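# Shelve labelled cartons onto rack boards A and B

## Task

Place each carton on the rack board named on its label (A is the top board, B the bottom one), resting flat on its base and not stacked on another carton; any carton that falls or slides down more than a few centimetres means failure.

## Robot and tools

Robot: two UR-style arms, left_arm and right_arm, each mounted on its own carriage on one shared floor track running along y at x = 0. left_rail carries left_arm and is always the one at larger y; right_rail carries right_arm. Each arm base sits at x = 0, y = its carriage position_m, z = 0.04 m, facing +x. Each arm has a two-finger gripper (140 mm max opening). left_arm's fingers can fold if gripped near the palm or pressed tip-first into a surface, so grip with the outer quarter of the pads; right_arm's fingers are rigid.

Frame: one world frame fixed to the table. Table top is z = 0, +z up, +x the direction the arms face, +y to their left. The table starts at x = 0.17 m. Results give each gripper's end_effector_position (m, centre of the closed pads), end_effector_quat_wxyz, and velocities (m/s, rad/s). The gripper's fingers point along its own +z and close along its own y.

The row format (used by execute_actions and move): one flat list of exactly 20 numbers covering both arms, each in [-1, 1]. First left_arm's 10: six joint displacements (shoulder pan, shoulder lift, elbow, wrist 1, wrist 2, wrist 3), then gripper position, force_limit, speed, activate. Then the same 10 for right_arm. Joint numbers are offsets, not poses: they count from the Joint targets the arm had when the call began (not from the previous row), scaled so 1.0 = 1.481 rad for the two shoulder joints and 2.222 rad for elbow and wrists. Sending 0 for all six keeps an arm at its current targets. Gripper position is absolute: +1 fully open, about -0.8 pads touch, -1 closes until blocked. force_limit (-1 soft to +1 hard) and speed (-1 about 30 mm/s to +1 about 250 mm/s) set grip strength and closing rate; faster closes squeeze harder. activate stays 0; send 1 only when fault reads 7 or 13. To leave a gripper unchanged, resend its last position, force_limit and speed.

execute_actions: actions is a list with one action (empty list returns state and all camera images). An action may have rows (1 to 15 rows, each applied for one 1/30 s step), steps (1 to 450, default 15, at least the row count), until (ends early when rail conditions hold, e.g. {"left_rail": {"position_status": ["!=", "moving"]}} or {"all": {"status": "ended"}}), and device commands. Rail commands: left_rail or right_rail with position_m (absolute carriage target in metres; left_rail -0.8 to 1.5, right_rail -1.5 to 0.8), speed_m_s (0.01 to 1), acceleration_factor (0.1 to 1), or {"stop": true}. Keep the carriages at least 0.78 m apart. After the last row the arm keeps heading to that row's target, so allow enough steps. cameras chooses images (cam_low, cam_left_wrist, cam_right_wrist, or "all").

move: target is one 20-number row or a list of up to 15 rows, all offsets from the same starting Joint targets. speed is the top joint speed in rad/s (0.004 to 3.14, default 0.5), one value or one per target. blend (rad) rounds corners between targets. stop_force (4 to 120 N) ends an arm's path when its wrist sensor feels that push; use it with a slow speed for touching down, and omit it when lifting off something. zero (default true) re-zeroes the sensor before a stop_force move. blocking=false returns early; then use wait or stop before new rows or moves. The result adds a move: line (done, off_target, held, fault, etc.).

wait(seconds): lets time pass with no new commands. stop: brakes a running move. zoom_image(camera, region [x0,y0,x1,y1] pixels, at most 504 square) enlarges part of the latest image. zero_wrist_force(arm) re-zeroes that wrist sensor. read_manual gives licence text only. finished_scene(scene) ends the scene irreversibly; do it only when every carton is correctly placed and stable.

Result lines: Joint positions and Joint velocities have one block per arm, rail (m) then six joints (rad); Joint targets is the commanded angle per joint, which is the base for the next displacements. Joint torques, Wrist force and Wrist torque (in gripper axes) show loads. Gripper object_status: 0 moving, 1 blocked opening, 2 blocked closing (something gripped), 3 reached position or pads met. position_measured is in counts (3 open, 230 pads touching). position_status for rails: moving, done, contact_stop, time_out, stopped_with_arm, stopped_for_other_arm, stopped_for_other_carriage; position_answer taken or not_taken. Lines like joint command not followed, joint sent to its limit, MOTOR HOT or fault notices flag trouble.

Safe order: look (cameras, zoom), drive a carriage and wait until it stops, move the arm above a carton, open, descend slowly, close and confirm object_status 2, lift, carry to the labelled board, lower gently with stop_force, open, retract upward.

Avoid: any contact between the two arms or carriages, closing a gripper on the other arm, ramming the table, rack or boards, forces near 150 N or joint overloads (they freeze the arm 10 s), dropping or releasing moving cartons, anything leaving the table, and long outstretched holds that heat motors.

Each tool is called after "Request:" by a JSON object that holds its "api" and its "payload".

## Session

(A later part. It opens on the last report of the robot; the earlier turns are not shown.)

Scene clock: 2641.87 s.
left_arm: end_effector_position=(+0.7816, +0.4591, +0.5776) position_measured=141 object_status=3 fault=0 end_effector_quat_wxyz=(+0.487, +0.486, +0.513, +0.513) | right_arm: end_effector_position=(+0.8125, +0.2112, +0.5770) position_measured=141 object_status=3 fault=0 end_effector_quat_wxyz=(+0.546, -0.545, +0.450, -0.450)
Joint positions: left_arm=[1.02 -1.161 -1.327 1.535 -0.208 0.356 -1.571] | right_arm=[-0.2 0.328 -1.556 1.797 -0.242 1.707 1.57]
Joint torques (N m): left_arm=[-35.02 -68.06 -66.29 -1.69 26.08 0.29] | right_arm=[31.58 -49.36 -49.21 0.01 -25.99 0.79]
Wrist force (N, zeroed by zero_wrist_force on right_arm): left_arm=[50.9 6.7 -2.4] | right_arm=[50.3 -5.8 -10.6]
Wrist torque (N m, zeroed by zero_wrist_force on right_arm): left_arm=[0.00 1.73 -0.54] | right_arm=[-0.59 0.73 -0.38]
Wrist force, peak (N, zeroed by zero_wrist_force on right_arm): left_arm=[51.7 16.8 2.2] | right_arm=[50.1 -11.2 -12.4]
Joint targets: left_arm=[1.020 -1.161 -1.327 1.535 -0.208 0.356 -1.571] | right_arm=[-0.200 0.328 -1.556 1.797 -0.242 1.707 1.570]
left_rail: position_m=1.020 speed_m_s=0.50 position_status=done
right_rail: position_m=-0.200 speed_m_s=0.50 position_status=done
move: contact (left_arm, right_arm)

Request:
{"api": "move", "payload": {"target": [[0.00523,-0.0171,0.01411,-0.00271,0.00414,0,-0.1,-1,0,0,-0.0213,-0.00976,0.00661,0.00034,-0.01428,0,-0.1,-1,0,0],[-0.03546,-0.04037,0.03304,-0.00613,-0.02298,0,-0.1,-1,0,0,-0.01152,-0.05338,0.0347,0.00133,-0.00776,0,-0.1,-1,0,0],[-0.07813,-0.06144,0.04967,-0.00872,-0.05143,0,-0.1,-1,0,0,-0.00034,-0.09745,0.06091,0.0045,-0.00032,0,-0.1,-1,0,0],[-0.12249,-0.08011,0.06401,-0.01062,-0.08099,0,-0.1,-1,0,0,0.01293,-0.14174,0.08516,0.00976,0.00853,0,-0.1,-1,0,0],[-0.16826,-0.09619,0.07604,-0.01194,-0.1115,0,-0.1,-1,0,0,0.02901,-0.18599,0.10738,0.01704,0.01925,0,-0.1,-1,0,0],[-0.21515,-0.10947,0.08577,-0.01281,-0.14275,0,-0.1,-1,0,0,0.04861,-0.22999,0.12748,0.02626,0.03231,0,-0.1,-1,0,0],[-0.26287,-0.11975,0.09319,-0.01337,-0.17456,0,-0.1,-1,0,0,0.07242,-0.27348,0.14541,0.03732,0.04819,0,-0.1,-1,0,0]], "speed": [0.04,0.12,0.15,0.15,0.15,0.15,0.15], "blend": [0,0.01,0.01,0.01,0.01,0.01,0], "cameras": ["all"]}}

Scene clock: 2690.37 s.
left_arm: end_effector_position=(+0.5265, +0.4453, +0.5778) position_measured=141 object_status=3 fault=0 end_effector_quat_wxyz=(+0.487, +0.486, +0.513, +0.513) | right_arm: end_effector_position=(+0.5615, +0.1624, +0.5767) position_measured=141 object_status=3 fault=0 end_effector_quat_wxyz=(+0.545, -0.546, +0.450, -0.450)
Joint positions: left_arm=[1.02 -1.55 -1.504 1.742 -0.238 -0.032 -1.571] | right_arm=[-0.2 0.435 -1.961 2.12 -0.159 1.814 1.57]
Joint torques (N m): left_arm=[-16.26 -75.69 -36.64 -2.49 -2.27 0.45] | right_arm=[8.66 -25.83 -34.53 0.96 3.55 1.03]
Wrist force (N, zeroed by zero_wrist_force on right_arm): left_arm=[-0.7 -0.7 0.3] | right_arm=[-5.3 -0.8 -1.1]
Wrist torque (N m, zeroed by zero_wrist_force on right_arm): left_arm=[-0.11 0.26 -0.27] | right_arm=[-0.43 0.58 -0.05]
Wrist force, peak (N, zeroed by zero_wrist_force on right_arm): left_arm=[51.2 7.1 -1.9] | right_arm=[50.8 -6.0 -10.5]
Joint targets: left_arm=[1.020 -1.550 -1.504 1.742 -0.238 -0.032 -1.571] | right_arm=[-0.200 0.435 -1.961 2.120 -0.159 1.814 1.570]
left_rail: position_m=1.020 speed_m_s=0.50 position_status=done
right_rail: position_m=-0.200 speed_m_s=0.50 position_status=done
move: done
cam_left_wrist: T_world_to_cam=[[-0.01808, -0.00201, 0.99984, -0.55831], [-0.28841, -0.95748, -0.00714, 0.5785], [0.95734, -0.28849, 0.01673, -0.20241]] pos_world=[0.35053, 0.49439, 0.56574]
cam_right_wrist: T_world_to_cam=[[-0.01729, 0.01899, -0.99967, 0.59013], [-0.48518, 0.87406, 0.025, 0.11781], [0.87425, 0.48545, -0.0059, -0.39023]] pos_world=[0.40852, 0.07525, 0.58469]

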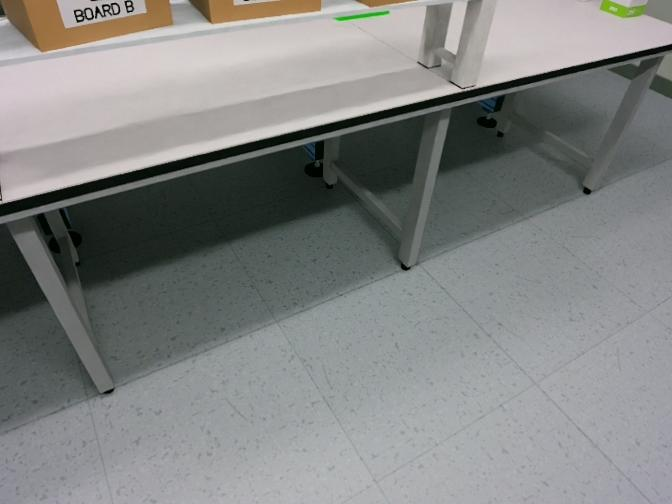

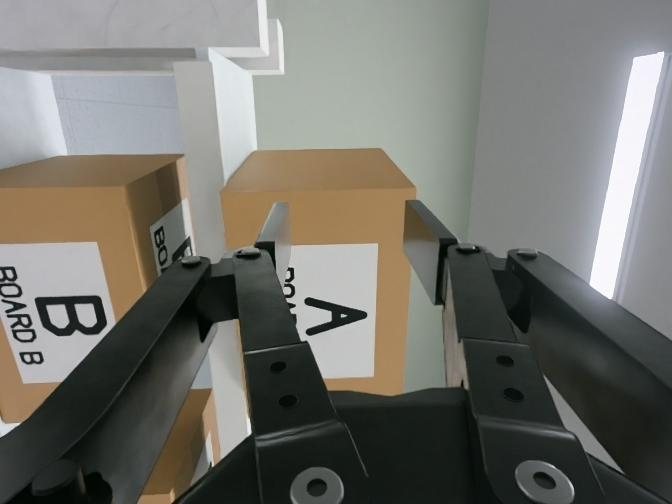

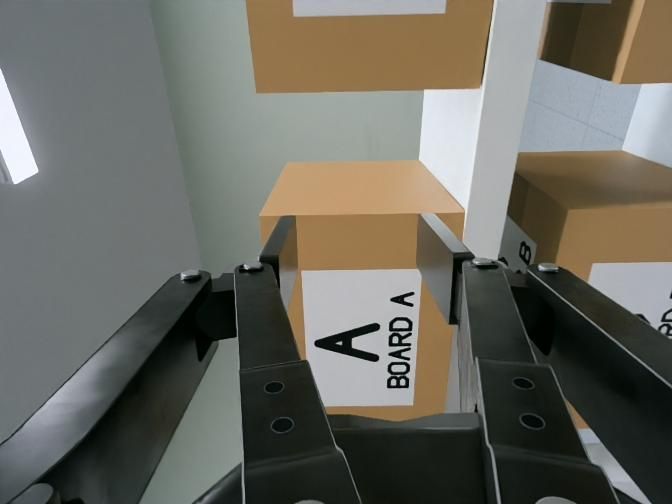

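Request:
{"api": "finished_scene", "payload": {"scene": 2}}

The scene is finished: the task was done.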